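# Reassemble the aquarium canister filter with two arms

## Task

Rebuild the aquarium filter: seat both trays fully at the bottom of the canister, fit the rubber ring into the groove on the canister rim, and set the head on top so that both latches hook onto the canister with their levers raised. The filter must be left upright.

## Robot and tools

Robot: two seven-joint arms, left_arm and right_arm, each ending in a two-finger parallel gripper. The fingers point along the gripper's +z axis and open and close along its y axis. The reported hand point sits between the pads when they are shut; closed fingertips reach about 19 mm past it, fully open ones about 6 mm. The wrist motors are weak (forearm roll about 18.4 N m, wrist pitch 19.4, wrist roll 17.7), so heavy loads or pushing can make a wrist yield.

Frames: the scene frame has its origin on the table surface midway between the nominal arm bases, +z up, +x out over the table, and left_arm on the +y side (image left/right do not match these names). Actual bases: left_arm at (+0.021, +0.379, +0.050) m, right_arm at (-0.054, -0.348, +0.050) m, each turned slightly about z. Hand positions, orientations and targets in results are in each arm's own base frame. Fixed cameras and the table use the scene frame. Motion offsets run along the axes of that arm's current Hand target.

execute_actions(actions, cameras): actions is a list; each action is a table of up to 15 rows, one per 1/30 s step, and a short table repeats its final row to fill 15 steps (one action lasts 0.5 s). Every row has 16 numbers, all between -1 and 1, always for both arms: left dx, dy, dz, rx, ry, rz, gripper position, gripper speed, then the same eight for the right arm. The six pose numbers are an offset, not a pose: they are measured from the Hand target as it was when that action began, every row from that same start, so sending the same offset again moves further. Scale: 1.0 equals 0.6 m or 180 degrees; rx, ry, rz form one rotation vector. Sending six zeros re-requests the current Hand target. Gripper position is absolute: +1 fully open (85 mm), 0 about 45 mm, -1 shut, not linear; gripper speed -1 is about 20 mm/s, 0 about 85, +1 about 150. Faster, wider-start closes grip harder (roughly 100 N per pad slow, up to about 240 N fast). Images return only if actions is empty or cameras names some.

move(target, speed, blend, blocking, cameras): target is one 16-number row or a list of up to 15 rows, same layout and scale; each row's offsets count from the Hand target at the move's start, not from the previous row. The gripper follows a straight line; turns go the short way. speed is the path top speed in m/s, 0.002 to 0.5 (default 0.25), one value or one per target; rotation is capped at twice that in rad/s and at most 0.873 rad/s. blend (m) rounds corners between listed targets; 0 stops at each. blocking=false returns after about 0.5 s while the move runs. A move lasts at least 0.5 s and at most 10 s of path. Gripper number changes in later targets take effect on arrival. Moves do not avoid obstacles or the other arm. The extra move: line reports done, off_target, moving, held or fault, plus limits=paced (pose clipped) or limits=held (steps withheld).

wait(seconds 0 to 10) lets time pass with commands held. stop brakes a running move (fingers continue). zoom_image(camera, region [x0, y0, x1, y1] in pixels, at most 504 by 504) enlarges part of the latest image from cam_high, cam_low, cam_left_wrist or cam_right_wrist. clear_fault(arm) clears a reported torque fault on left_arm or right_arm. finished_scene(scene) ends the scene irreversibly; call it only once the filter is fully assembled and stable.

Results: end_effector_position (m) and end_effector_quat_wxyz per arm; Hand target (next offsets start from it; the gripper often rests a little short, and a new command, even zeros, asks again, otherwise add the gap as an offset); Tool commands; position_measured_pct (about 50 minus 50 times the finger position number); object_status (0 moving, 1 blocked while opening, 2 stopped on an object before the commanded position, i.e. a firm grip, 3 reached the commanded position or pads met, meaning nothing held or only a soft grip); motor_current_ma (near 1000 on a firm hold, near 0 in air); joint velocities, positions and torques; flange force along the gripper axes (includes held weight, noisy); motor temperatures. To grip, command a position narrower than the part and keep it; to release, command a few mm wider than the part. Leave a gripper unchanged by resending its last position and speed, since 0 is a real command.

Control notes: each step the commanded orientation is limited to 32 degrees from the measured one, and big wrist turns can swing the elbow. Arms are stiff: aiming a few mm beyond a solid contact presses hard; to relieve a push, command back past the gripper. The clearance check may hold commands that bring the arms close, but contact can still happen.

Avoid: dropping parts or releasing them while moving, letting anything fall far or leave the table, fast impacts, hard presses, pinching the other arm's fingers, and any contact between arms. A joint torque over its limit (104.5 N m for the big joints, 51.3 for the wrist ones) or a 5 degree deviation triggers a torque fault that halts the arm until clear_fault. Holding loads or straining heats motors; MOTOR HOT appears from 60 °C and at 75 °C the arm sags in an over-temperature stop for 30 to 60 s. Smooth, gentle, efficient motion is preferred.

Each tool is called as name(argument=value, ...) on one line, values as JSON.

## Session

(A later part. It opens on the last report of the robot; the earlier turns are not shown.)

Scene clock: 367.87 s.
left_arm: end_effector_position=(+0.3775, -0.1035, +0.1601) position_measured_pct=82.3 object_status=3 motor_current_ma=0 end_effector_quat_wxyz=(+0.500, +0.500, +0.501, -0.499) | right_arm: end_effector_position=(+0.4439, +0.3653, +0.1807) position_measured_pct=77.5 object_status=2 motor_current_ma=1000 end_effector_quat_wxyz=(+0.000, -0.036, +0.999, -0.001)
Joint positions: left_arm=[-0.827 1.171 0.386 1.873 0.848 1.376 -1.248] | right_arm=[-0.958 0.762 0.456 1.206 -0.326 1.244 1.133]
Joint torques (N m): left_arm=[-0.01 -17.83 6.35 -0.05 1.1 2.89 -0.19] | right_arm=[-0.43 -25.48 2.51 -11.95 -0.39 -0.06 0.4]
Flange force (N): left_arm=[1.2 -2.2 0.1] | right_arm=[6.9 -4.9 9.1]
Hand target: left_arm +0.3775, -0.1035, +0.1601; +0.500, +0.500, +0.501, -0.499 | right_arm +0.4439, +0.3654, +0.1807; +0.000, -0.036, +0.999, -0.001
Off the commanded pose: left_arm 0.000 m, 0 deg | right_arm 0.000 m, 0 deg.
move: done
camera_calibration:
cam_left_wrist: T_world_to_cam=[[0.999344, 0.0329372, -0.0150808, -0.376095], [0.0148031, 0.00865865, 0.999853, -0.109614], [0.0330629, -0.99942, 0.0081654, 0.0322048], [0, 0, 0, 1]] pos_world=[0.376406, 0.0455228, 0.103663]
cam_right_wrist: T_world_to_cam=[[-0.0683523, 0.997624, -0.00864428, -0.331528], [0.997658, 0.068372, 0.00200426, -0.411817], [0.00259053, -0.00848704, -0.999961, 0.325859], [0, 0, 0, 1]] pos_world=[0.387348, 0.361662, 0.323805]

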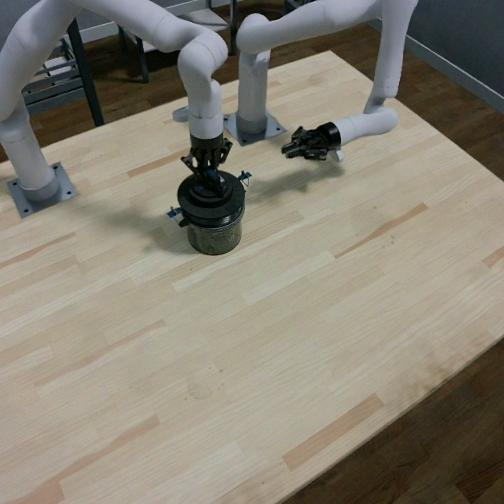

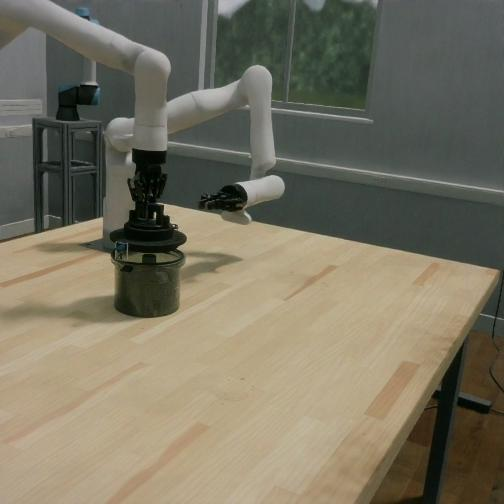

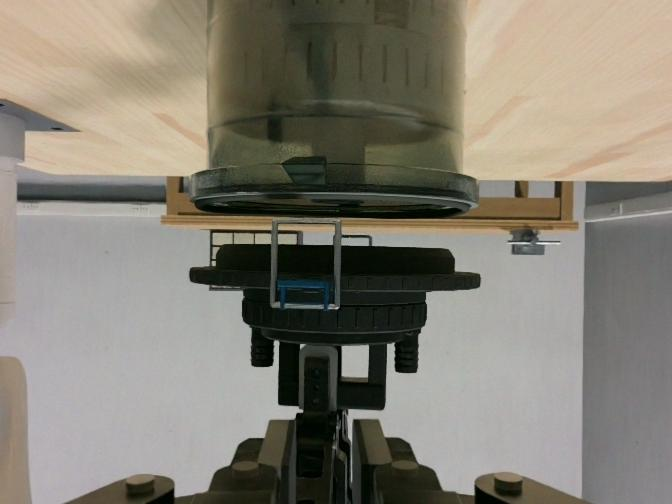

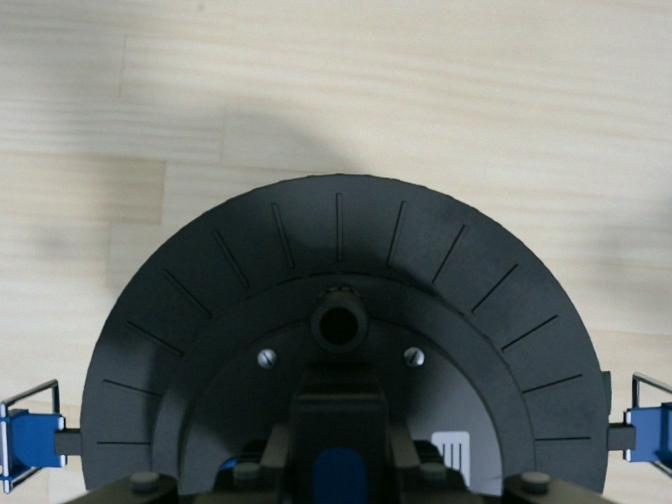

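move(target=[0,0,0,0,0,0,-0.65,-1,0.0017,0.0038,0.02,0,0,0,-0.6,-1], speed=0.03, cameras=["all"])

zoom_image(camera="cam_left_wrist", region=[170, 120, 520, 320])

zoom_image(camera="cam_low", region=[90, 200, 210, 320])

zoom_image(camera="cam_high", region=[160, 140, 270, 260])

Scene clock: 369.80 s.
left_arm: end_effector_position=(+0.3775, -0.1035, +0.1601) position_measured_pct=82.3 object_status=3 motor_current_ma=0 end_effector_quat_wxyz=(+0.500, +0.500, +0.501, -0.499) | right_arm: end_effector_position=(+0.4427, +0.3675, +0.1687) position_measured_pct=77.5 object_status=2 motor_current_ma=1000 end_effector_quat_wxyz=(+0.000, -0.036, +0.999, -0.001)
Joint positions: left_arm=[-0.827 1.171 0.386 1.873 0.848 1.376 -1.248] | right_arm=[-0.962 0.774 0.452 1.224 -0.33 1.216 1.134]
Joint torques (N m): left_arm=[0 -17.93 6.31 -0.06 1.16 2.87 -0.24] | right_arm=[-0.4 -25.34 2.4 -11.26 -0.34 -0.1 0.42]
Flange force (N): left_arm=[1.3 -2.1 -0.1] | right_arm=[5.0 -3.5 7.7]
Hand target: left_arm +0.3775, -0.1035, +0.1601; +0.500, +0.500, +0.501, -0.499 | right_arm +0.4427, +0.3675, +0.1687; +0.000, -0.036, +0.999, -0.001
Off the commanded pose: left_arm 0.000 m, 0 deg | right_arm 0.000 m, 0 deg.
move: done
camera_calibration:
cam_left_wrist: T_world_to_cam=[[0.999344, 0.0329372, -0.0150808, -0.376095], [0.0148031, 0.00865865, 0.999853, -0.109614], [0.0330629, -0.99942, 0.0081654, 0.0322048], [0, 0, 0, 1]] pos_world=[0.376406, 0.0455228, 0.103663]
cam_right_wrist: T_world_to_cam=[[-0.0683506, 0.997623, -0.0087372, -0.33388], [0.997658, 0.0683696, 0.00189767, -0.410712], [0.00249052, -0.00858703, -0.99996, 0.313956], [0, 0, 0, 1]] pos_world=[0.386147, 0.363862, 0.311806]

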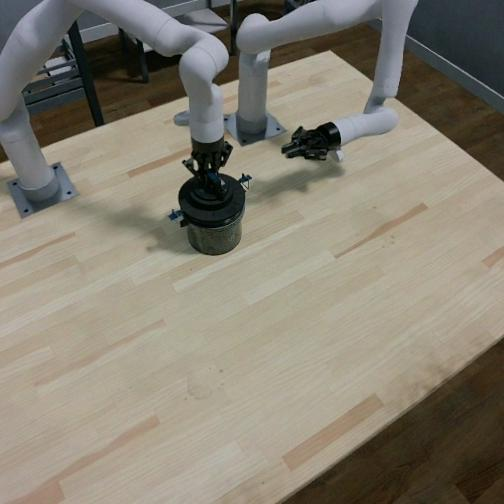

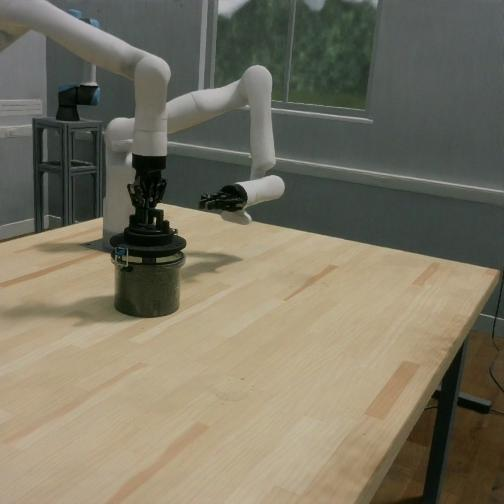

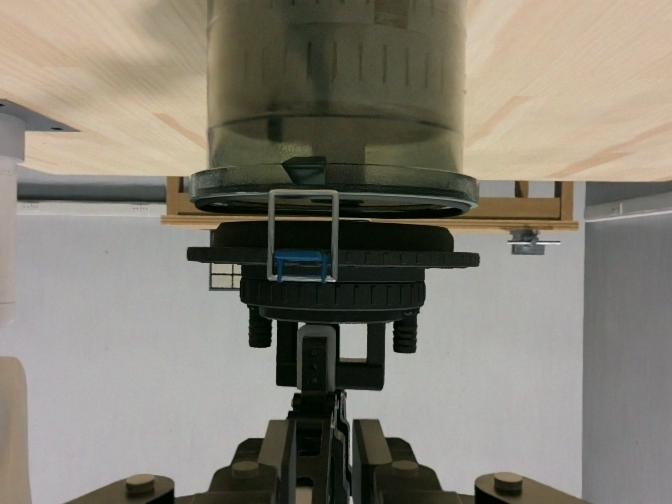

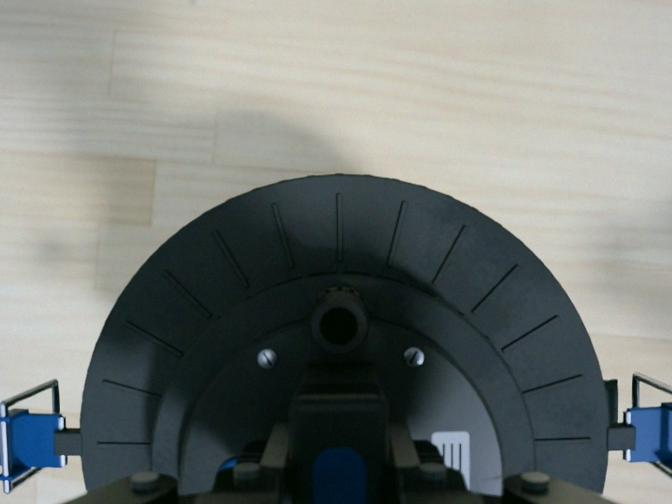

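Scaled by 1.440.

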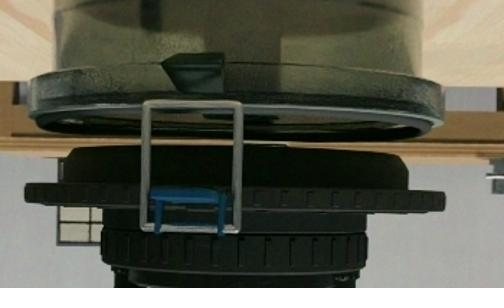

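Scaled by 4.200.

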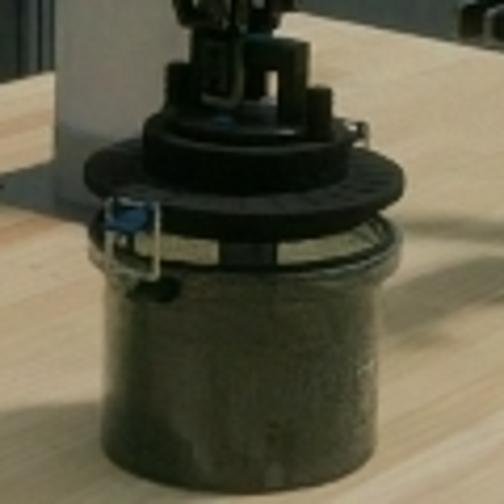

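Scaled by 4.200.

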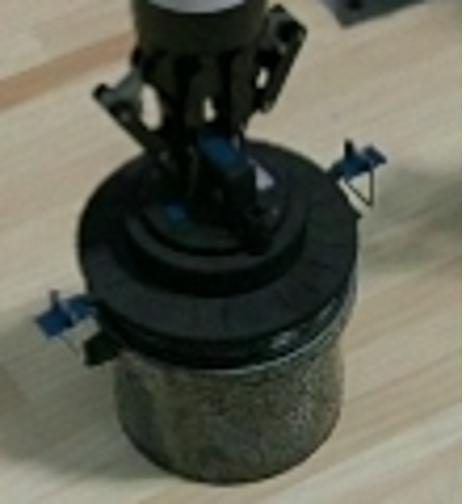

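move(target=[0,0,0,0,0,0,-0.65,-1,-0.0001,0.0023,0.0067,0,0,0,-0.6,-1], speed=0.02, cameras=[])

move(target=[0,0,0,0,0,0,-0.65,-1,0,0,0.005,0,0,0,-0.6,-1], speed=0.02, cameras=["cam_left_wrist","cam_low","cam_high"])

zoom_image(camera="cam_left_wrist", region=[170, 120, 520, 320])

zoom_image(camera="cam_low", region=[90, 200, 210, 320])

zoom_image(camera="cam_high", region=[160, 140, 270, 260])

Scene clock: 371.80 s.
left_arm: end_effector_position=(+0.3775, -0.1035, +0.1601) position_measured_pct=82.3 object_status=3 motor_current_ma=0 end_effector_quat_wxyz=(+0.500, +0.500, +0.501, -0.499) | right_arm: end_effector_position=(+0.4427, +0.3689, +0.1647) position_measured_pct=77.5 object_status=2 motor_current_ma=1000 end_effector_quat_wxyz=(+0.000, -0.036, +0.999, -0.001)
Joint positions: left_arm=[-0.827 1.171 0.386 1.873 0.848 1.376 -1.248] | right_arm=[-0.963 0.78 0.45 1.226 -0.332 1.208 1.133]
Joint torques (N m): left_arm=[0.02 -17.88 6.26 0 1.12 2.85 -0.2] | right_arm=[-0.4 -25.99 2.45 -11.4 -0.41 0.22 0.42]
Flange force (N): left_arm=[1.2 -1.9 -0.1] | right_arm=[5.3 -3.7 9.2]
Hand target: left_arm +0.3775, -0.1035, +0.1601; +0.500, +0.500, +0.501, -0.499 | right_arm +0.4427, +0.3689, +0.1647; +0.000, -0.036, +0.999, -0.001
Off the commanded pose: left_arm 0.000 m, 0 deg | right_arm 0.000 m, 0 deg.
move: done
No camera images: "cameras" was empty.

Scene clock: 372.50 s.
left_arm: end_effector_position=(+0.3775, -0.1035, +0.1601) position_measured_pct=82.3 object_status=3 motor_current_ma=0 end_effector_quat_wxyz=(+0.500, +0.500, +0.501, -0.499) | right_arm: end_effector_position=(+0.4427, +0.3689, +0.1617) position_measured_pct=77.5 object_status=2 motor_current_ma=1000 end_effector_quat_wxyz=(+0.000, -0.036, +0.999, -0.001)
Joint positions: left_arm=[-0.827 1.171 0.386 1.873 0.848 1.376 -1.248] | right_arm=[-0.962 0.783 0.449 1.23 -0.334 1.2 1.134]
Joint torques (N m): left_arm=[0.03 -17.78 6.4 -0.04 1.12 2.88 -0.26] | right_arm=[-0.38 -25.76 2.47 -11.11 -0.36 0.02 0.41]
Flange force (N): left_arm=[1.0 -2.1 -0.2] | right_arm=[4.4 -3.0 8.1]
Hand target: left_arm +0.3775, -0.1035, +0.1601; +0.500, +0.500, +0.501, -0.499 | right_arm +0.4427, +0.3689, +0.1617; +0.000, -0.036, +0.999, -0.001
Off the commanded pose: left_arm 0.000 m, 0 deg | right_arm 0.000 m, 0 deg.
move: done
camera_calibration:
cam_left_wrist: T_world_to_cam=[[0.999344, 0.0329372, -0.0150808, -0.376095], [0.0148031, 0.00865865, 0.999853, -0.109614], [0.0330629, -0.99942, 0.0081654, 0.0322048], [0, 0, 0, 1]] pos_world=[0.376406, 0.0455228, 0.103663]
Images, in order (width x height): cam_high 504x504, cam_low 504x504, cam_left_wrist 672x504.

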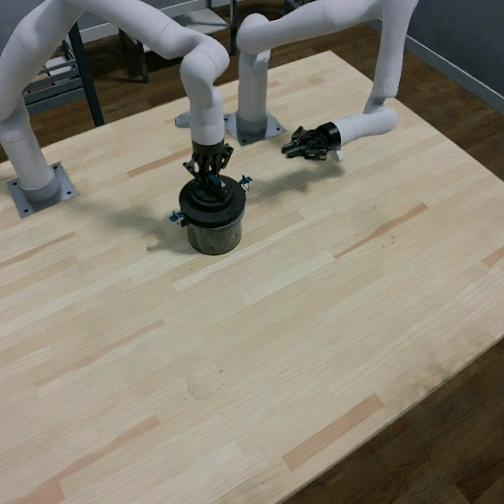

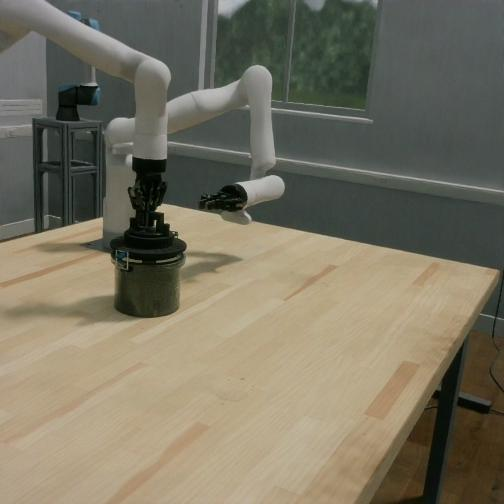

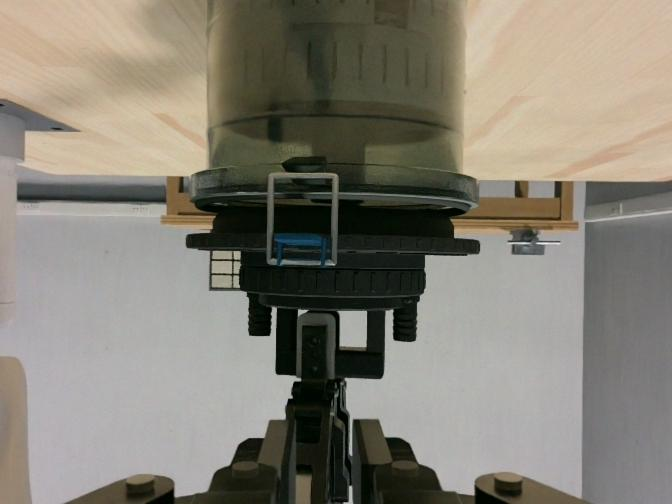

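Scaled by 1.440.

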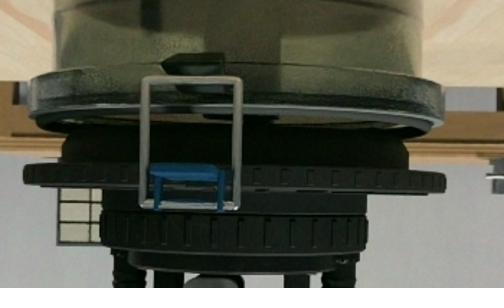

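Scaled by 4.200.

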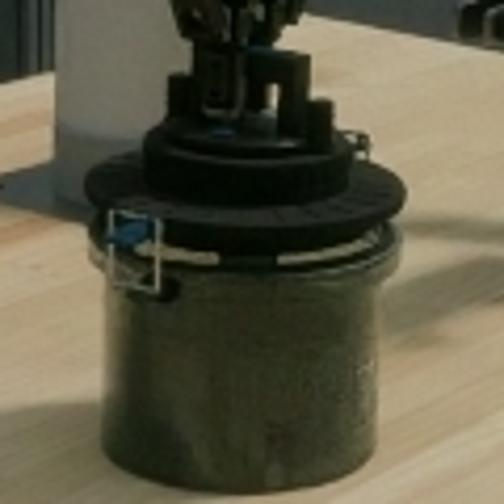

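Scaled by 4.200.

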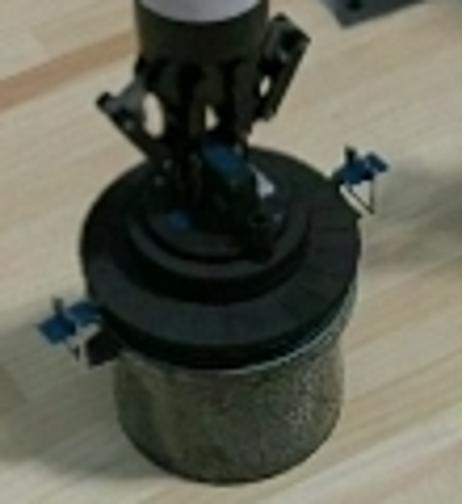

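move(target=[0,0,0,0,0,0,-0.65,-1,-0.0012,-0.002,0.004,0,0,0,-0.6,-1], speed=0.02, cameras=[])

move(target=[0,0,0,0,0,0,-0.65,-1,0,0,0.003,0,0,0,-0.6,-1], speed=0.02, cameras=["cam_left_wrist","cam_low","cam_high"])

zoom_image(camera="cam_left_wrist", region=[170, 120, 520, 320])

zoom_image(camera="cam_low", region=[90, 200, 210, 320])

zoom_image(camera="cam_high", region=[160, 140, 270, 260])

Scene clock: 374.23 s.
left_arm: end_effector_position=(+0.3775, -0.1035, +0.1601) position_measured_pct=82.3 object_status=3 motor_current_ma=0 end_effector_quat_wxyz=(+0.500, +0.500, +0.501, -0.499) | right_arm: end_effector_position=(+0.4435, +0.3678, +0.1593) position_measured_pct=77.5 object_status=2 motor_current_ma=1000 end_effector_quat_wxyz=(+0.000, -0.036, +0.999, -0.001)
Joint positions: left_arm=[-0.827 1.171 0.386 1.873 0.848 1.376 -1.248] | right_arm=[-0.96 0.785 0.448 1.235 -0.335 1.194 1.138]
Joint torques (N m): left_arm=[-0.02 -17.85 6.31 0.01 1.14 2.82 -0.2] | right_arm=[-0.41 -25.68 2.43 -11.32 -0.36 -0.08 0.41]
Flange force (N): left_arm=[1.2 -1.9 -0.2] | right_arm=[5.2 -3.7 8.0]
Hand target: left_arm +0.3775, -0.1035, +0.1601; +0.500, +0.500, +0.501, -0.499 | right_arm +0.4435, +0.3677, +0.1593; +0.000, -0.036, +0.999, -0.001
Off the commanded pose: left_arm 0.000 m, 0 deg | right_arm 0.000 m, 0 deg.
move: done
No camera images: "cameras" was empty.

Scene clock: 374.93 s.
left_arm: end_effector_position=(+0.3775, -0.1035, +0.1601) position_measured_pct=82.3 object_status=3 motor_current_ma=0 end_effector_quat_wxyz=(+0.500, +0.500, +0.501, -0.499) | right_arm: end_effector_position=(+0.4435, +0.3678, +0.1575) position_measured_pct=77.5 object_status=2 motor_current_ma=1000 end_effector_quat_wxyz=(+0.000, -0.036, +0.999, -0.001)
Joint positions: left_arm=[-0.827 1.171 0.386 1.873 0.848 1.376 -1.248] | right_arm=[-0.96 0.787 0.447 1.237 -0.335 1.19 1.138]
Joint torques (N m): left_arm=[0.03 -17.78 6.3 0.03 1.2 2.87 -0.2] | right_arm=[-0.42 -25.67 2.45 -11.35 -0.36 0.11 0.38]
Flange force (N): left_arm=[1.1 -2.0 -0.3] | right_arm=[5.7 -4.1 8.6]
Hand target: left_arm +0.3775, -0.1035, +0.1601; +0.500, +0.500, +0.501, -0.499 | right_arm +0.4435, +0.3678, +0.1575; +0.000, -0.036, +0.999, -0.001
Off the commanded pose: left_arm 0.000 m, 0 deg | right_arm 0.000 m, 0 deg.
move: done
camera_calibration:
cam_left_wrist: T_world_to_cam=[[0.999344, 0.0329372, -0.0150808, -0.376095], [0.0148031, 0.00865865, 0.999853, -0.109614], [0.0330629, -0.99942, 0.0081654, 0.0322048], [0, 0, 0, 1]] pos_world=[0.376406, 0.0455228, 0.103663]
Images, in order (width x height): cam_high 504x504, cam_low 504x504, cam_left_wrist 672x504.

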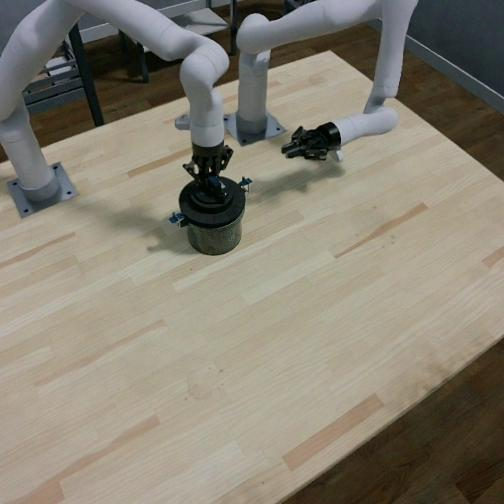

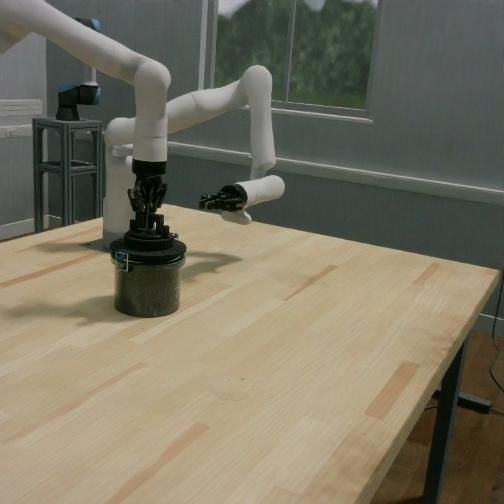

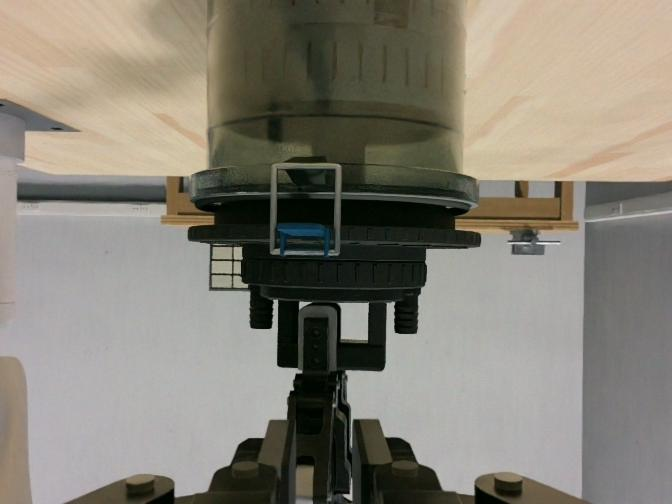

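Scaled by 1.440.

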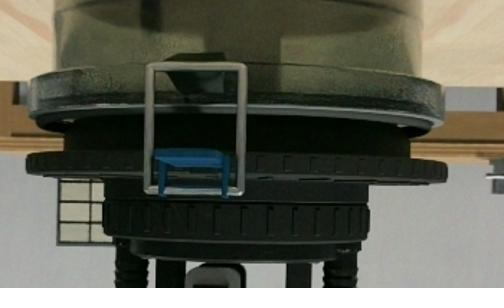

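Scaled by 4.200.

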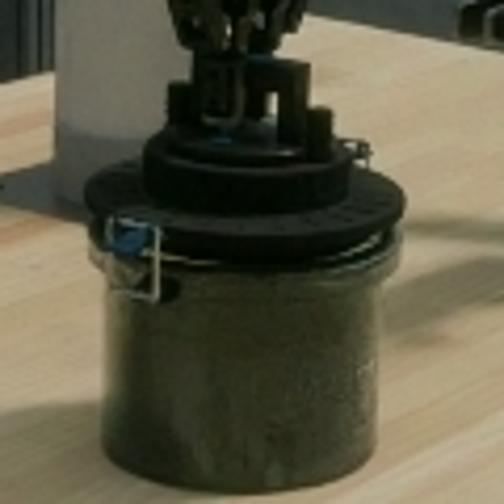

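Scaled by 4.200.

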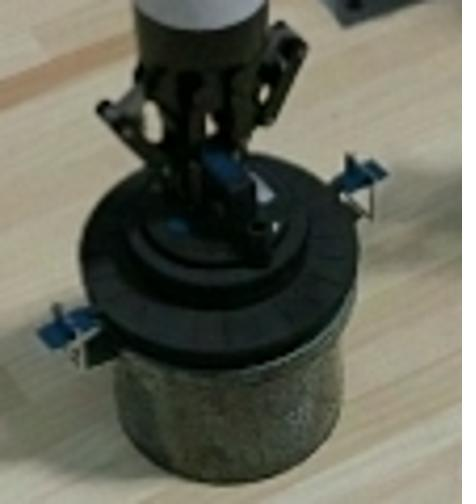

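move(target=[0,0,0,0,0,0,-0.65,-1,0,0,0.004,0,0,0,-0.6,-1], speed=0.02, cameras=[])

move(target=[0,0,0,0,0,0,-0.65,-1,0,0,0.003,0,0,0,-0.6,-1], speed=0.02, cameras=["cam_left_wrist","cam_low"])

zoom_image(camera="cam_left_wrist", region=[170, 120, 520, 320])

zoom_image(camera="cam_low", region=[90, 200, 210, 320])

Scene clock: 376.20 s.
left_arm: end_effector_position=(+0.3775, -0.1035, +0.1601) position_measured_pct=82.3 object_status=3 motor_current_ma=0 end_effector_quat_wxyz=(+0.500, +0.500, +0.501, -0.499) | right_arm: end_effector_position=(+0.4435, +0.3678, +0.1551) position_measured_pct=77.5 object_status=2 motor_current_ma=1000 end_effector_quat_wxyz=(+0.000, -0.036, +0.999, -0.001)
Joint positions: left_arm=[-0.827 1.171 0.386 1.873 0.848 1.376 -1.248] | right_arm=[-0.96 0.789 0.447 1.241 -0.336 1.184 1.139]
Joint torques (N m): left_arm=[0.07 -17.87 6.37 0.03 1.15 2.85 -0.24] | right_arm=[-0.38 -25.6 2.47 -11.21 -0.39 0.08 0.39]
Flange force (N): left_arm=[1.3 -1.9 -0.4] | right_arm=[5.4 -3.8 8.2]
Hand target: left_arm +0.3775, -0.1035, +0.1601; +0.500, +0.500, +0.501, -0.499 | right_arm +0.4435, +0.3678, +0.1551; +0.000, -0.036, +0.999, -0.001
Off the commanded pose: left_arm 0.000 m, 0 deg | right_arm 0.000 m, 0 deg.
move: done
No camera images: "cameras" was empty.

Scene clock: 376.90 s.
left_arm: end_effector_position=(+0.3775, -0.1035, +0.1601) position_measured_pct=82.3 object_status=3 motor_current_ma=0 end_effector_quat_wxyz=(+0.500, +0.500, +0.501, -0.499) | right_arm: end_effector_position=(+0.4435, +0.3678, +0.1533) position_measured_pct=77.5 object_status=2 motor_current_ma=1000 end_effector_quat_wxyz=(+0.000, -0.036, +0.999, -0.001)
Joint positions: left_arm=[-0.827 1.171 0.386 1.873 0.848 1.376 -1.248] | right_arm=[-0.96 0.791 0.446 1.243 -0.337 1.18 1.14]
Joint torques (N m): left_arm=[-0.06 -17.86 6.36 0.06 1.13 2.86 -0.2] | right_arm=[-0.4 -25.68 2.5 -11.26 -0.38 -0.02 0.39]
Flange force (N): left_arm=[1.3 -1.8 -0.2] | right_arm=[5.3 -3.8 8.1]
Hand target: left_arm +0.3775, -0.1035, +0.1601; +0.500, +0.500, +0.501, -0.499 | right_arm +0.4435, +0.3677, +0.1533; +0.000, -0.036, +0.999, -0.001
Off the commanded pose: left_arm 0.000 m, 0 deg | right_arm 0.000 m, 0 deg.
move: done
camera_calibration:
cam_left_wrist: T_world_to_cam=[[0.999344, 0.0329372, -0.0150808, -0.376095], [0.0148031, 0.00865865, 0.999853, -0.109614], [0.0330629, -0.99942, 0.0081654, 0.0322048], [0, 0, 0, 1]] pos_world=[0.376406, 0.0455228, 0.103663]
Images, in order (width x height): cam_low 504x504, cam_left_wrist 672x504.

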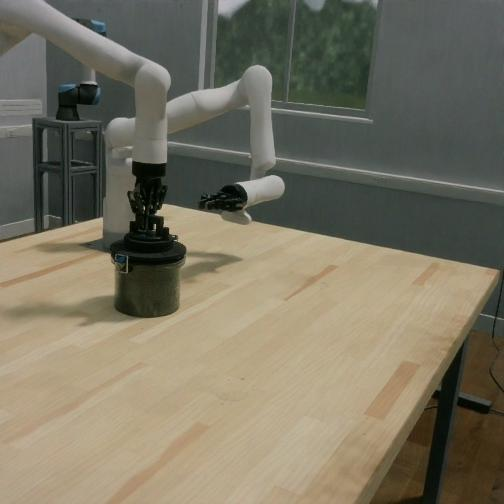

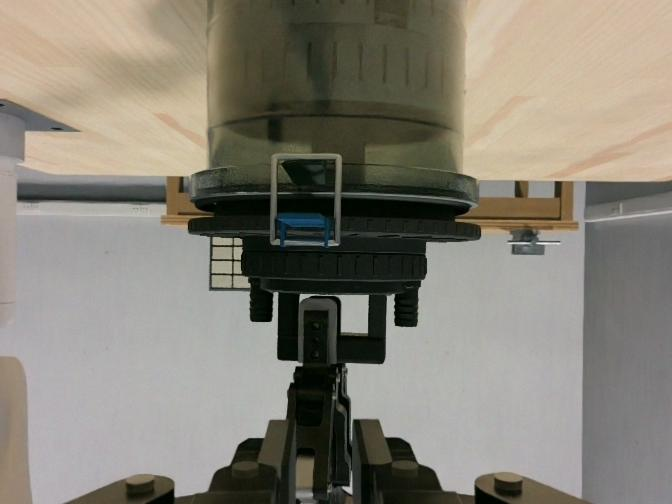

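Scaled by 1.440.

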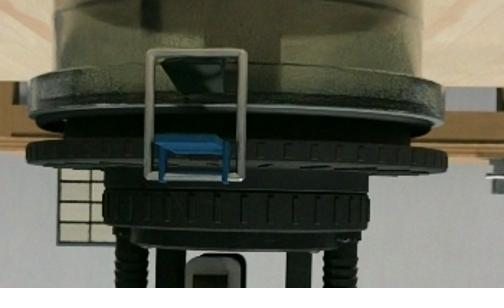

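Scaled by 4.200.

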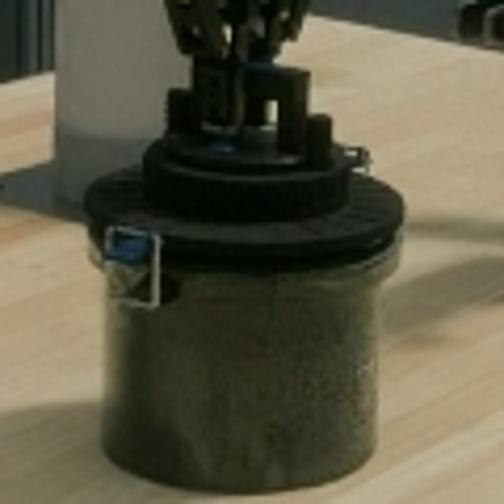

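move(target=[0,0,0,0,0,0,-0.65,-1,0,0,0.0035,0,0,0,-0.6,-1], speed=0.02, cameras=[])

move(target=[0,0,0,0,0,0,-0.65,-1,0,0,0.0025,0,0,0,-0.6,-1], speed=0.02, cameras=["cam_left_wrist","cam_low"])

zoom_image(camera="cam_left_wrist", region=[170, 120, 520, 320])

Scene clock: 378.13 s.
left_arm: end_effector_position=(+0.3775, -0.1035, +0.1601) position_measured_pct=82.3 object_status=3 motor_current_ma=0 end_effector_quat_wxyz=(+0.500, +0.500, +0.501, -0.499) | right_arm: end_effector_position=(+0.4435, +0.3678, +0.1512) position_measured_pct=77.5 object_status=2 motor_current_ma=1000 end_effector_quat_wxyz=(+0.000, -0.036, +0.999, -0.001)
Joint positions: left_arm=[-0.827 1.171 0.386 1.873 0.848 1.376 -1.248] | right_arm=[-0.959 0.793 0.445 1.246 -0.338 1.175 1.141]
Joint torques (N m): left_arm=[-0.02 -17.76 6.34 -0.02 1.13 2.92 -0.18] | right_arm=[-0.42 -25.73 2.46 -11.17 -0.38 -0.03 0.42]
Flange force (N): left_arm=[1.1 -2.2 0.1] | right_arm=[5.0 -3.5 8.0]
Hand target: left_arm +0.3775, -0.1035, +0.1601; +0.500, +0.500, +0.501, -0.499 | right_arm +0.4435, +0.3678, +0.1512; +0.000, -0.036, +0.999, -0.001
Off the commanded pose: left_arm 0.000 m, 0 deg | right_arm 0.000 m, 0 deg.
move: done
No camera images: "cameras" was empty.

Scene clock: 378.83 s.
left_arm: end_effector_position=(+0.3775, -0.1035, +0.1601) position_measured_pct=82.3 object_status=3 motor_current_ma=0 end_effector_quat_wxyz=(+0.500, +0.500, +0.501, -0.499) | right_arm: end_effector_position=(+0.4435, +0.3678, +0.1497) position_measured_pct=77.5 object_status=2 motor_current_ma=1000 end_effector_quat_wxyz=(+0.000, -0.036, +0.999, -0.001)
Joint positions: left_arm=[-0.827 1.171 0.386 1.873 0.848 1.376 -1.248] | right_arm=[-0.959 0.795 0.444 1.248 -0.339 1.171 1.141]
Joint torques (N m): left_arm=[-0.09 -17.84 6.34 -0.02 1.17 2.87 -0.19] | right_arm=[-0.35 -25.75 2.47 -11.2 -0.38 -0.12 0.38]
Flange force (N): left_arm=[1.3 -2.0 0.0] | right_arm=[5.1 -3.5 7.8]
Hand target: left_arm +0.3775, -0.1035, +0.1601; +0.500, +0.500, +0.501, -0.499 | right_arm +0.4435, +0.3677, +0.1497; +0.000, -0.036, +0.999, -0.001
Off the commanded pose: left_arm 0.000 m, 0 deg | right_arm 0.000 m, 0 deg.
move: done
camera_calibration:
cam_left_wrist: T_world_to_cam=[[0.999344, 0.0329372, -0.0150808, -0.376095], [0.0148031, 0.00865865, 0.999853, -0.109614], [0.0330629, -0.99942, 0.0081654, 0.0322048], [0, 0, 0, 1]] pos_world=[0.376406, 0.0455228, 0.103663]
Images, in order (width x height): cam_low 504x504, cam_left_wrist 672x504.

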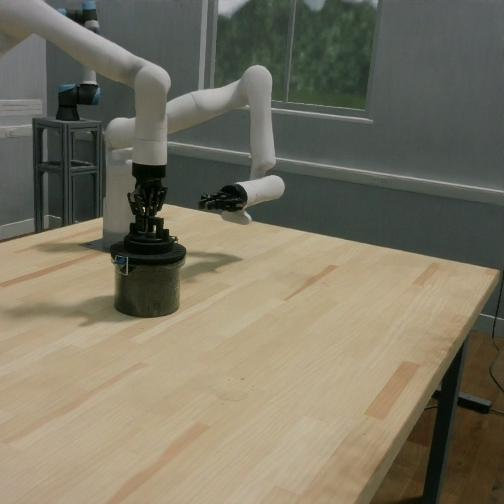

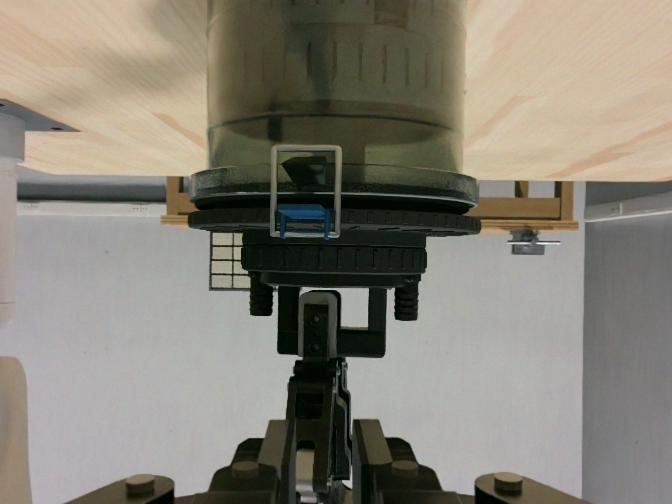

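Scaled by 1.440.

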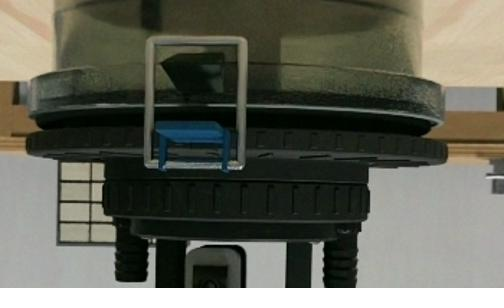

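move(target=[0,0,0,0,0,0,-0.65,-1,0,0,0.0025,0,0,0,-0.6,-1], speed=0.02, cameras=[])

move(target=[0,0,0,0,0,0,-0.65,-1,0,0,0.002,0,0,0,-0.6,-1], speed=0.02, cameras=["cam_left_wrist","cam_low"])

zoom_image(camera="cam_left_wrist", region=[170, 120, 520, 320])

Scene clock: 380.07 s.
left_arm: end_effector_position=(+0.3775, -0.1035, +0.1601) position_measured_pct=82.3 object_status=3 motor_current_ma=0 end_effector_quat_wxyz=(+0.500, +0.500, +0.501, -0.499) | right_arm: end_effector_position=(+0.4435, +0.3677, +0.1482) position_measured_pct=77.5 object_status=2 motor_current_ma=1000 end_effector_quat_wxyz=(+0.000, -0.036, +0.999, -0.001)
Joint positions: left_arm=[-0.827 1.171 0.386 1.873 0.848 1.376 -1.248] | right_arm=[-0.959 0.797 0.444 1.251 -0.339 1.168 1.142]
Joint torques (N m): left_arm=[0 -17.93 6.29 0.07 1.17 2.82 -0.19] | right_arm=[0.03 -25.04 2.72 -10.71 -0.2 -0.05 0.39]
Flange force (N): left_arm=[1.5 -1.7 -0.4] | right_arm=[5.3 -2.9 6.7]
Hand target: left_arm +0.3775, -0.1035, +0.1601; +0.500, +0.500, +0.501, -0.499 | right_arm +0.4435, +0.3677, +0.1482; +0.000, -0.036, +0.999, -0.001
Off the commanded pose: left_arm 0.000 m, 0 deg | right_arm 0.000 m, 0 deg.
move: done
No camera images: "cameras" was empty.

Scene clock: 380.77 s.
left_arm: end_effector_position=(+0.3775, -0.1035, +0.1601) position_measured_pct=82.3 object_status=3 motor_current_ma=0 end_effector_quat_wxyz=(+0.500, +0.500, +0.501, -0.499) | right_arm: end_effector_position=(+0.4435, +0.3678, +0.1470) position_measured_pct=77.5 object_status=2 motor_current_ma=1000 end_effector_quat_wxyz=(+0.000, -0.036, +0.999, -0.001)
Joint positions: left_arm=[-0.827 1.171 0.386 1.873 0.848 1.376 -1.248] | right_arm=[-0.959 0.798 0.443 1.252 -0.34 1.165 1.143]
Joint torques (N m): left_arm=[0.03 -17.92 6.32 -0.04 1.18 2.87 -0.22] | right_arm=[-0.05 -25.48 2.76 -10.96 -0.17 -0.07 0.4]
Flange force (N): left_arm=[1.4 -2.1 -0.2] | right_arm=[5.3 -3.0 7.5]
Hand target: left_arm +0.3775, -0.1035, +0.1601; +0.500, +0.500, +0.501, -0.499 | right_arm +0.4435, +0.3677, +0.1470; +0.000, -0.036, +0.999, -0.001
Off the commanded pose: left_arm 0.000 m, 0 deg | right_arm 0.000 m, 0 deg.
move: done
camera_calibration:
cam_left_wrist: T_world_to_cam=[[0.999344, 0.0329372, -0.0150808, -0.376095], [0.0148031, 0.00865865, 0.999853, -0.109614], [0.0330629, -0.99942, 0.0081654, 0.0322048], [0, 0, 0, 1]] pos_world=[0.376406, 0.0455228, 0.103663]
Images, in order (width x height): cam_low 504x504, cam_left_wrist 672x504.

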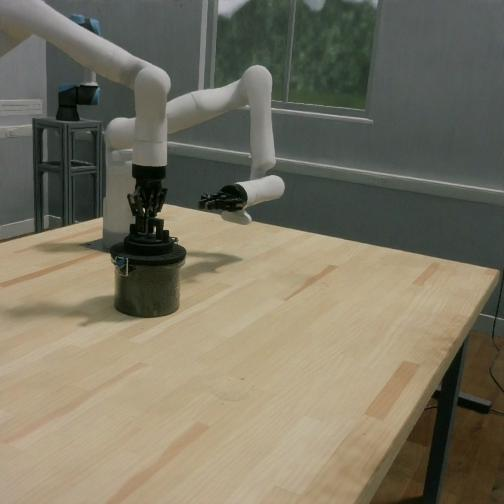

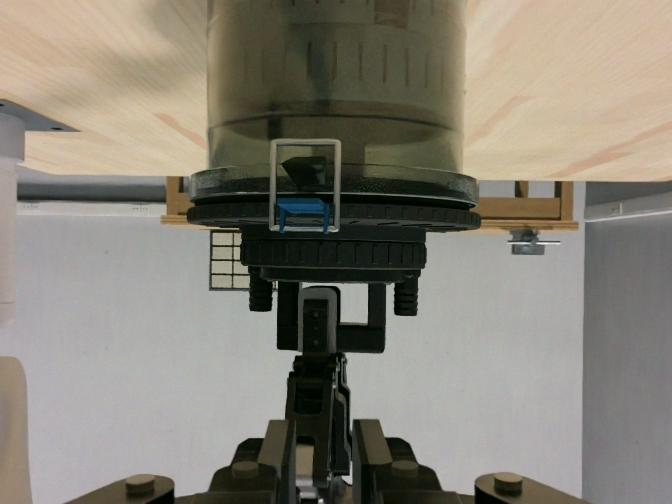

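Scaled by 1.440.

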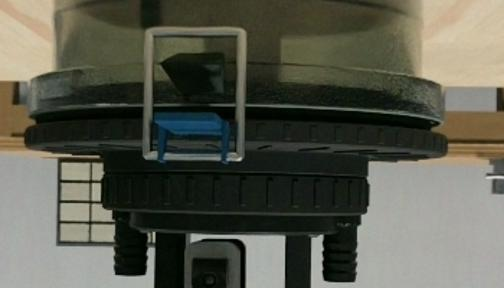

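move(target=[0,0,0,0,0,0,-0.65,-1,0,0,0.0018,0,0,0,-0.6,-1], speed=0.02, cameras=[])

move(target=[0,0,0,0,0,0,-0.65,-1,0,0,0.0015,0,0,0,-0.6,-1], speed=0.02, cameras=["cam_left_wrist","cam_low"])

zoom_image(camera="cam_left_wrist", region=[170, 120, 520, 320])

Scene clock: 381.87 s.
left_arm: end_effector_position=(+0.3775, -0.1035, +0.1601) position_measured_pct=82.3 object_status=3 motor_current_ma=0 end_effector_quat_wxyz=(+0.500, +0.500, +0.501, -0.499) | right_arm: end_effector_position=(+0.4435, +0.3678, +0.1459) position_measured_pct=77.5 object_status=2 motor_current_ma=1000 end_effector_quat_wxyz=(+0.000, -0.036, +0.999, -0.001)
Joint positions: left_arm=[-0.827 1.171 0.386 1.873 0.848 1.376 -1.248] | right_arm=[-0.959 0.799 0.443 1.254 -0.34 1.162 1.143]
Joint torques (N m): left_arm=[0.05 -17.89 6.26 -0.03 1.06 2.89 -0.23] | right_arm=[-0.28 -22.16 1.97 -9.35 -0.27 0.12 0.4]
Flange force (N): left_arm=[1.2 -2.0 0.0] | right_arm=[5.4 -3.6 1.9]
Hand target: left_arm +0.3775, -0.1035, +0.1601; +0.500, +0.500, +0.501, -0.499 | right_arm +0.4435, +0.3678, +0.1459; +0.000, -0.036, +0.999, -0.001
Off the commanded pose: left_arm 0.000 m, 0 deg | right_arm 0.000 m, 0 deg.
move: done
No camera images: "cameras" was empty.

Scene clock: 382.57 s.
left_arm: end_effector_position=(+0.3775, -0.1035, +0.1601) position_measured_pct=82.3 object_status=3 motor_current_ma=0 end_effector_quat_wxyz=(+0.500, +0.500, +0.501, -0.499) | right_arm: end_effector_position=(+0.4435, +0.3678, +0.1450) position_measured_pct=77.5 object_status=2 motor_current_ma=1000 end_effector_quat_wxyz=(+0.000, -0.036, +0.999, -0.001)
Joint positions: left_arm=[-0.827 1.171 0.386 1.873 0.848 1.376 -1.248] | right_arm=[-0.959 0.8 0.443 1.255 -0.341 1.16 1.143]
Joint torques (N m): left_arm=[0.09 -17.85 6.36 0.08 1.15 2.89 -0.2] | right_arm=[0.25 -14.16 0.85 -5.65 -0.21 -0.3 0.44]
Flange force (N): left_arm=[1.3 -1.9 -0.4] | right_arm=[6.3 -3.0 -13.2]
Hand target: left_arm +0.3775, -0.1035, +0.1601; +0.500, +0.500, +0.501, -0.499 | right_arm +0.4435, +0.3677, +0.1450; +0.000, -0.036, +0.999, -0.001
Off the commanded pose: left_arm 0.000 m, 0 deg | right_arm 0.000 m, 0 deg.
move: done
camera_calibration:
cam_left_wrist: T_world_to_cam=[[0.999344, 0.0329372, -0.0150808, -0.376095], [0.0148031, 0.00865865, 0.999853, -0.109614], [0.0330629, -0.99942, 0.0081654, 0.0322048], [0, 0, 0, 1]] pos_world=[0.376406, 0.0455228, 0.103663]
Images, in order (width x height): cam_low 504x504, cam_left_wrist 672x504.

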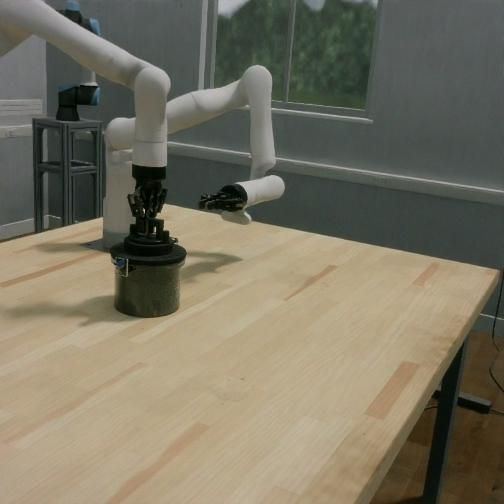

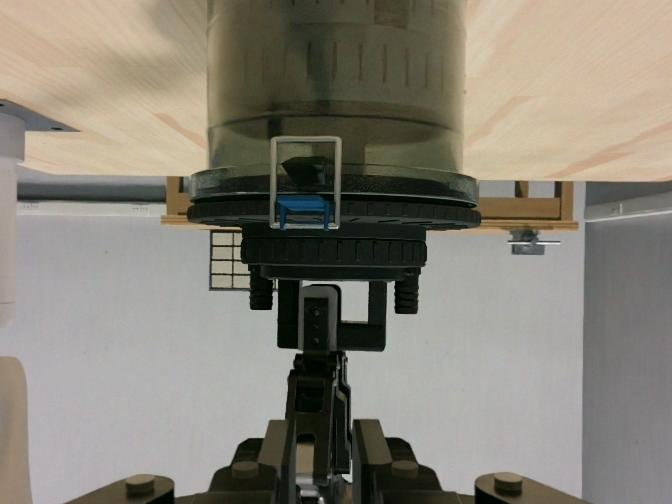

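Scaled by 1.440.

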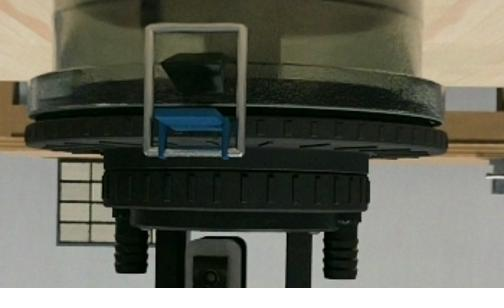

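zoom_image(camera="cam_left_wrist", region=[250, 125, 370, 245])

Scaled by 4.200.

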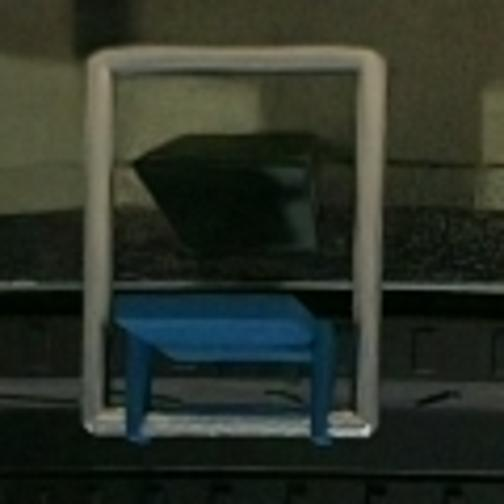

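move(target=[0.1,0,0.0667,0,0,0,-0.65,-1,0,0,0,0,0,0,-0.6,-1], speed=0.1, cameras=["cam_left_wrist"])

zoom_image(camera="cam_left_wrist", region=[200, 200, 400, 350])

Scene clock: 390.97 s.
left_arm: end_effector_position=(+0.3776, -0.1433, +0.1000) position_measured_pct=82.3 object_status=3 motor_current_ma=0 end_effector_quat_wxyz=(+0.500, +0.500, +0.501, -0.499) | right_arm: end_effector_position=(+0.4435, +0.3677, +0.1450) position_measured_pct=77.5 object_status=2 motor_current_ma=1000 end_effector_quat_wxyz=(+0.000, -0.036, +0.999, -0.001)
Joint positions: left_arm=[-0.757 1.321 0.385 1.859 0.885 1.264 -1.353] | right_arm=[-0.959 0.8 0.443 1.255 -0.341 1.16 1.143]
Joint torques (N m): left_arm=[0.06 -17.62 6.7 1.13 0.8 3.05 -0.18] | right_arm=[0.27 -13.57 0.74 -5.32 -0.19 -0.29 0.46]
Flange force (N): left_arm=[0.3 -2.5 -0.2] | right_arm=[6.2 -2.9 -14.3]
Hand target: left_arm +0.3777, -0.1433, +0.1000; +0.500, +0.500, +0.501, -0.499 | right_arm +0.4435, +0.3677, +0.1450; +0.000, -0.036, +0.999, -0.001
Off the commanded pose: left_arm 0.000 m, 0 deg | right_arm 0.000 m, 0 deg.
move: done
camera_calibration:
cam_left_wrist: T_world_to_cam=[[0.999344, 0.0329372, -0.0150808, -0.375888], [0.0148031, 0.00865865, 0.999853, -0.0492809], [0.0330629, -0.99942, 0.0081654, -0.00708877], [0, 0, 0, 1]] pos_world=[0.376606, 0.00572277, 0.0436629]
Images, in order (width x height): cam_left_wrist 672x504.

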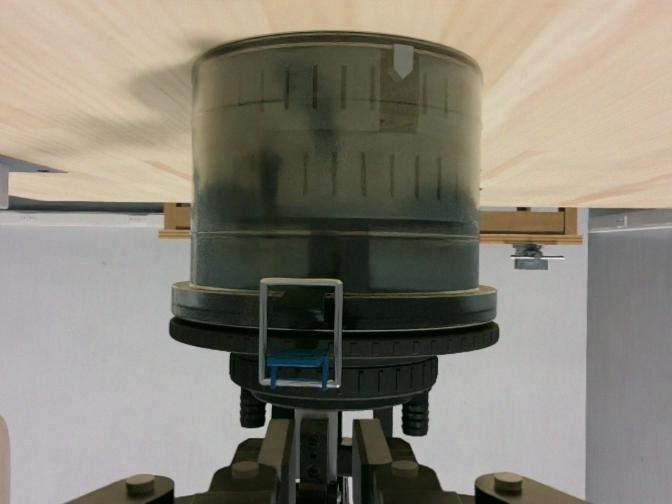

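Scaled by 2.520.

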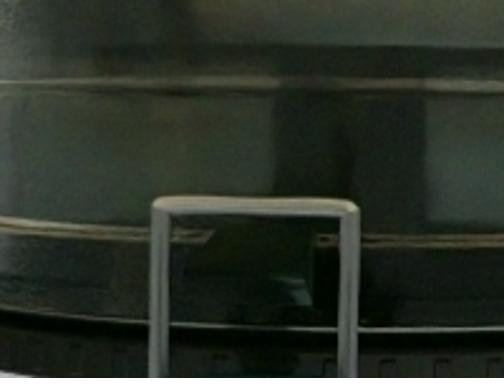

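zoom_image(camera="cam_left_wrist", region=[255, 270, 345, 350])

Scaled by 5.600.

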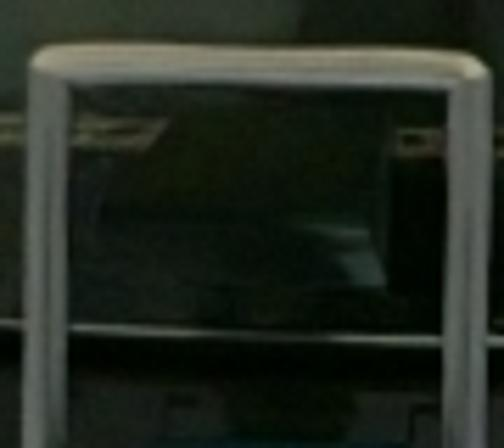

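move(target=[0.0617,-0.0257,0,-0.0417,0,0,-1,-0.5,0,0,0,0,0,0,-0.6,-1], speed=0.08, cameras=["cam_left_wrist","cam_low","cam_high"])

zoom_image(camera="cam_left_wrist", region=[220, 230, 460, 410])

Scene clock: 398.63 s.
left_arm: end_effector_position=(+0.3623, -0.1433, +0.0630) position_measured_pct=98.7 object_status=3 motor_current_ma=950 end_effector_quat_wxyz=(+0.532, +0.466, +0.533, -0.465) | right_arm: end_effector_position=(+0.4435, +0.3677, +0.1450) position_measured_pct=77.5 object_status=2 motor_current_ma=1000 end_effector_quat_wxyz=(+0.000, -0.036, +0.999, -0.001)
Joint positions: left_arm=[-0.834 1.425 0.361 1.958 0.961 1.146 -1.548] | right_arm=[-0.959 0.8 0.443 1.255 -0.341 1.16 1.143]
Joint torques (N m): left_arm=[0 -16.76 6.75 2.88 0.31 3.14 -0.03] | right_arm=[0.26 -13.58 0.77 -5.35 -0.18 -0.26 0.44]
Flange force (N): left_arm=[1.0 -3.2 -0.4] | right_arm=[6.3 -3.0 -14.1]
Hand target: left_arm +0.3623, -0.1433, +0.0629; +0.532, +0.466, +0.533, -0.465 | right_arm +0.4435, +0.3677, +0.1450; +0.000, -0.036, +0.999, -0.001
Off the commanded pose: left_arm 0.000 m, 0 deg | right_arm 0.000 m, 0 deg.
move: done
camera_calibration:
cam_left_wrist: T_world_to_cam=[[0.986491, 0.163142, -0.0148109, -0.337772], [0.0132629, 0.0105738, 0.999856, -0.0111406], [0.163275, -0.986546, 0.0082672, -0.0515819], [0, 0, 0, 1]] pos_world=[0.341779, 0.00433483, 0.00656276]
Images, in order (width x height): cam_high 504x504, cam_low 504x504, cam_left_wrist 672x504.

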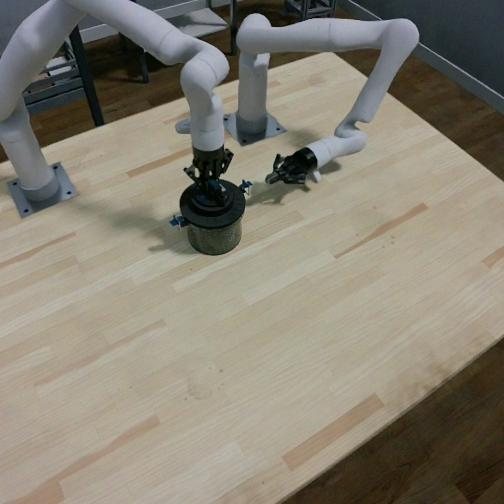

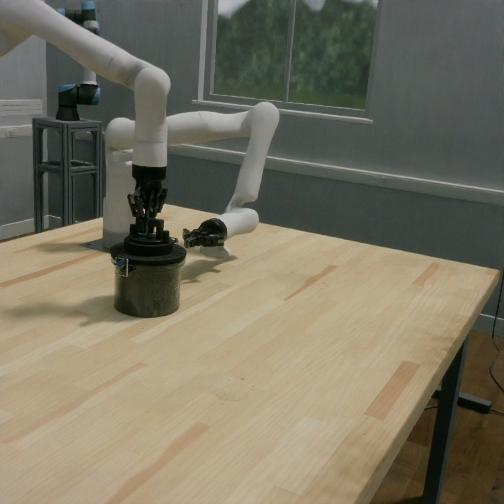

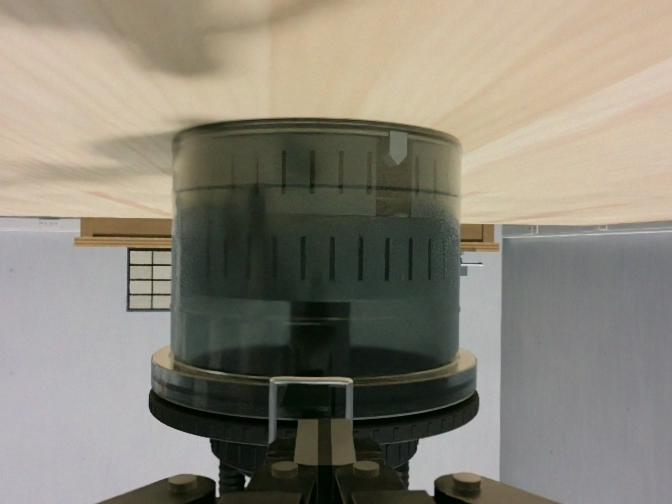

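Scaled by 2.100.

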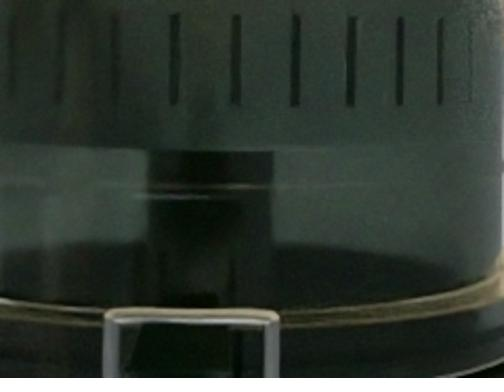

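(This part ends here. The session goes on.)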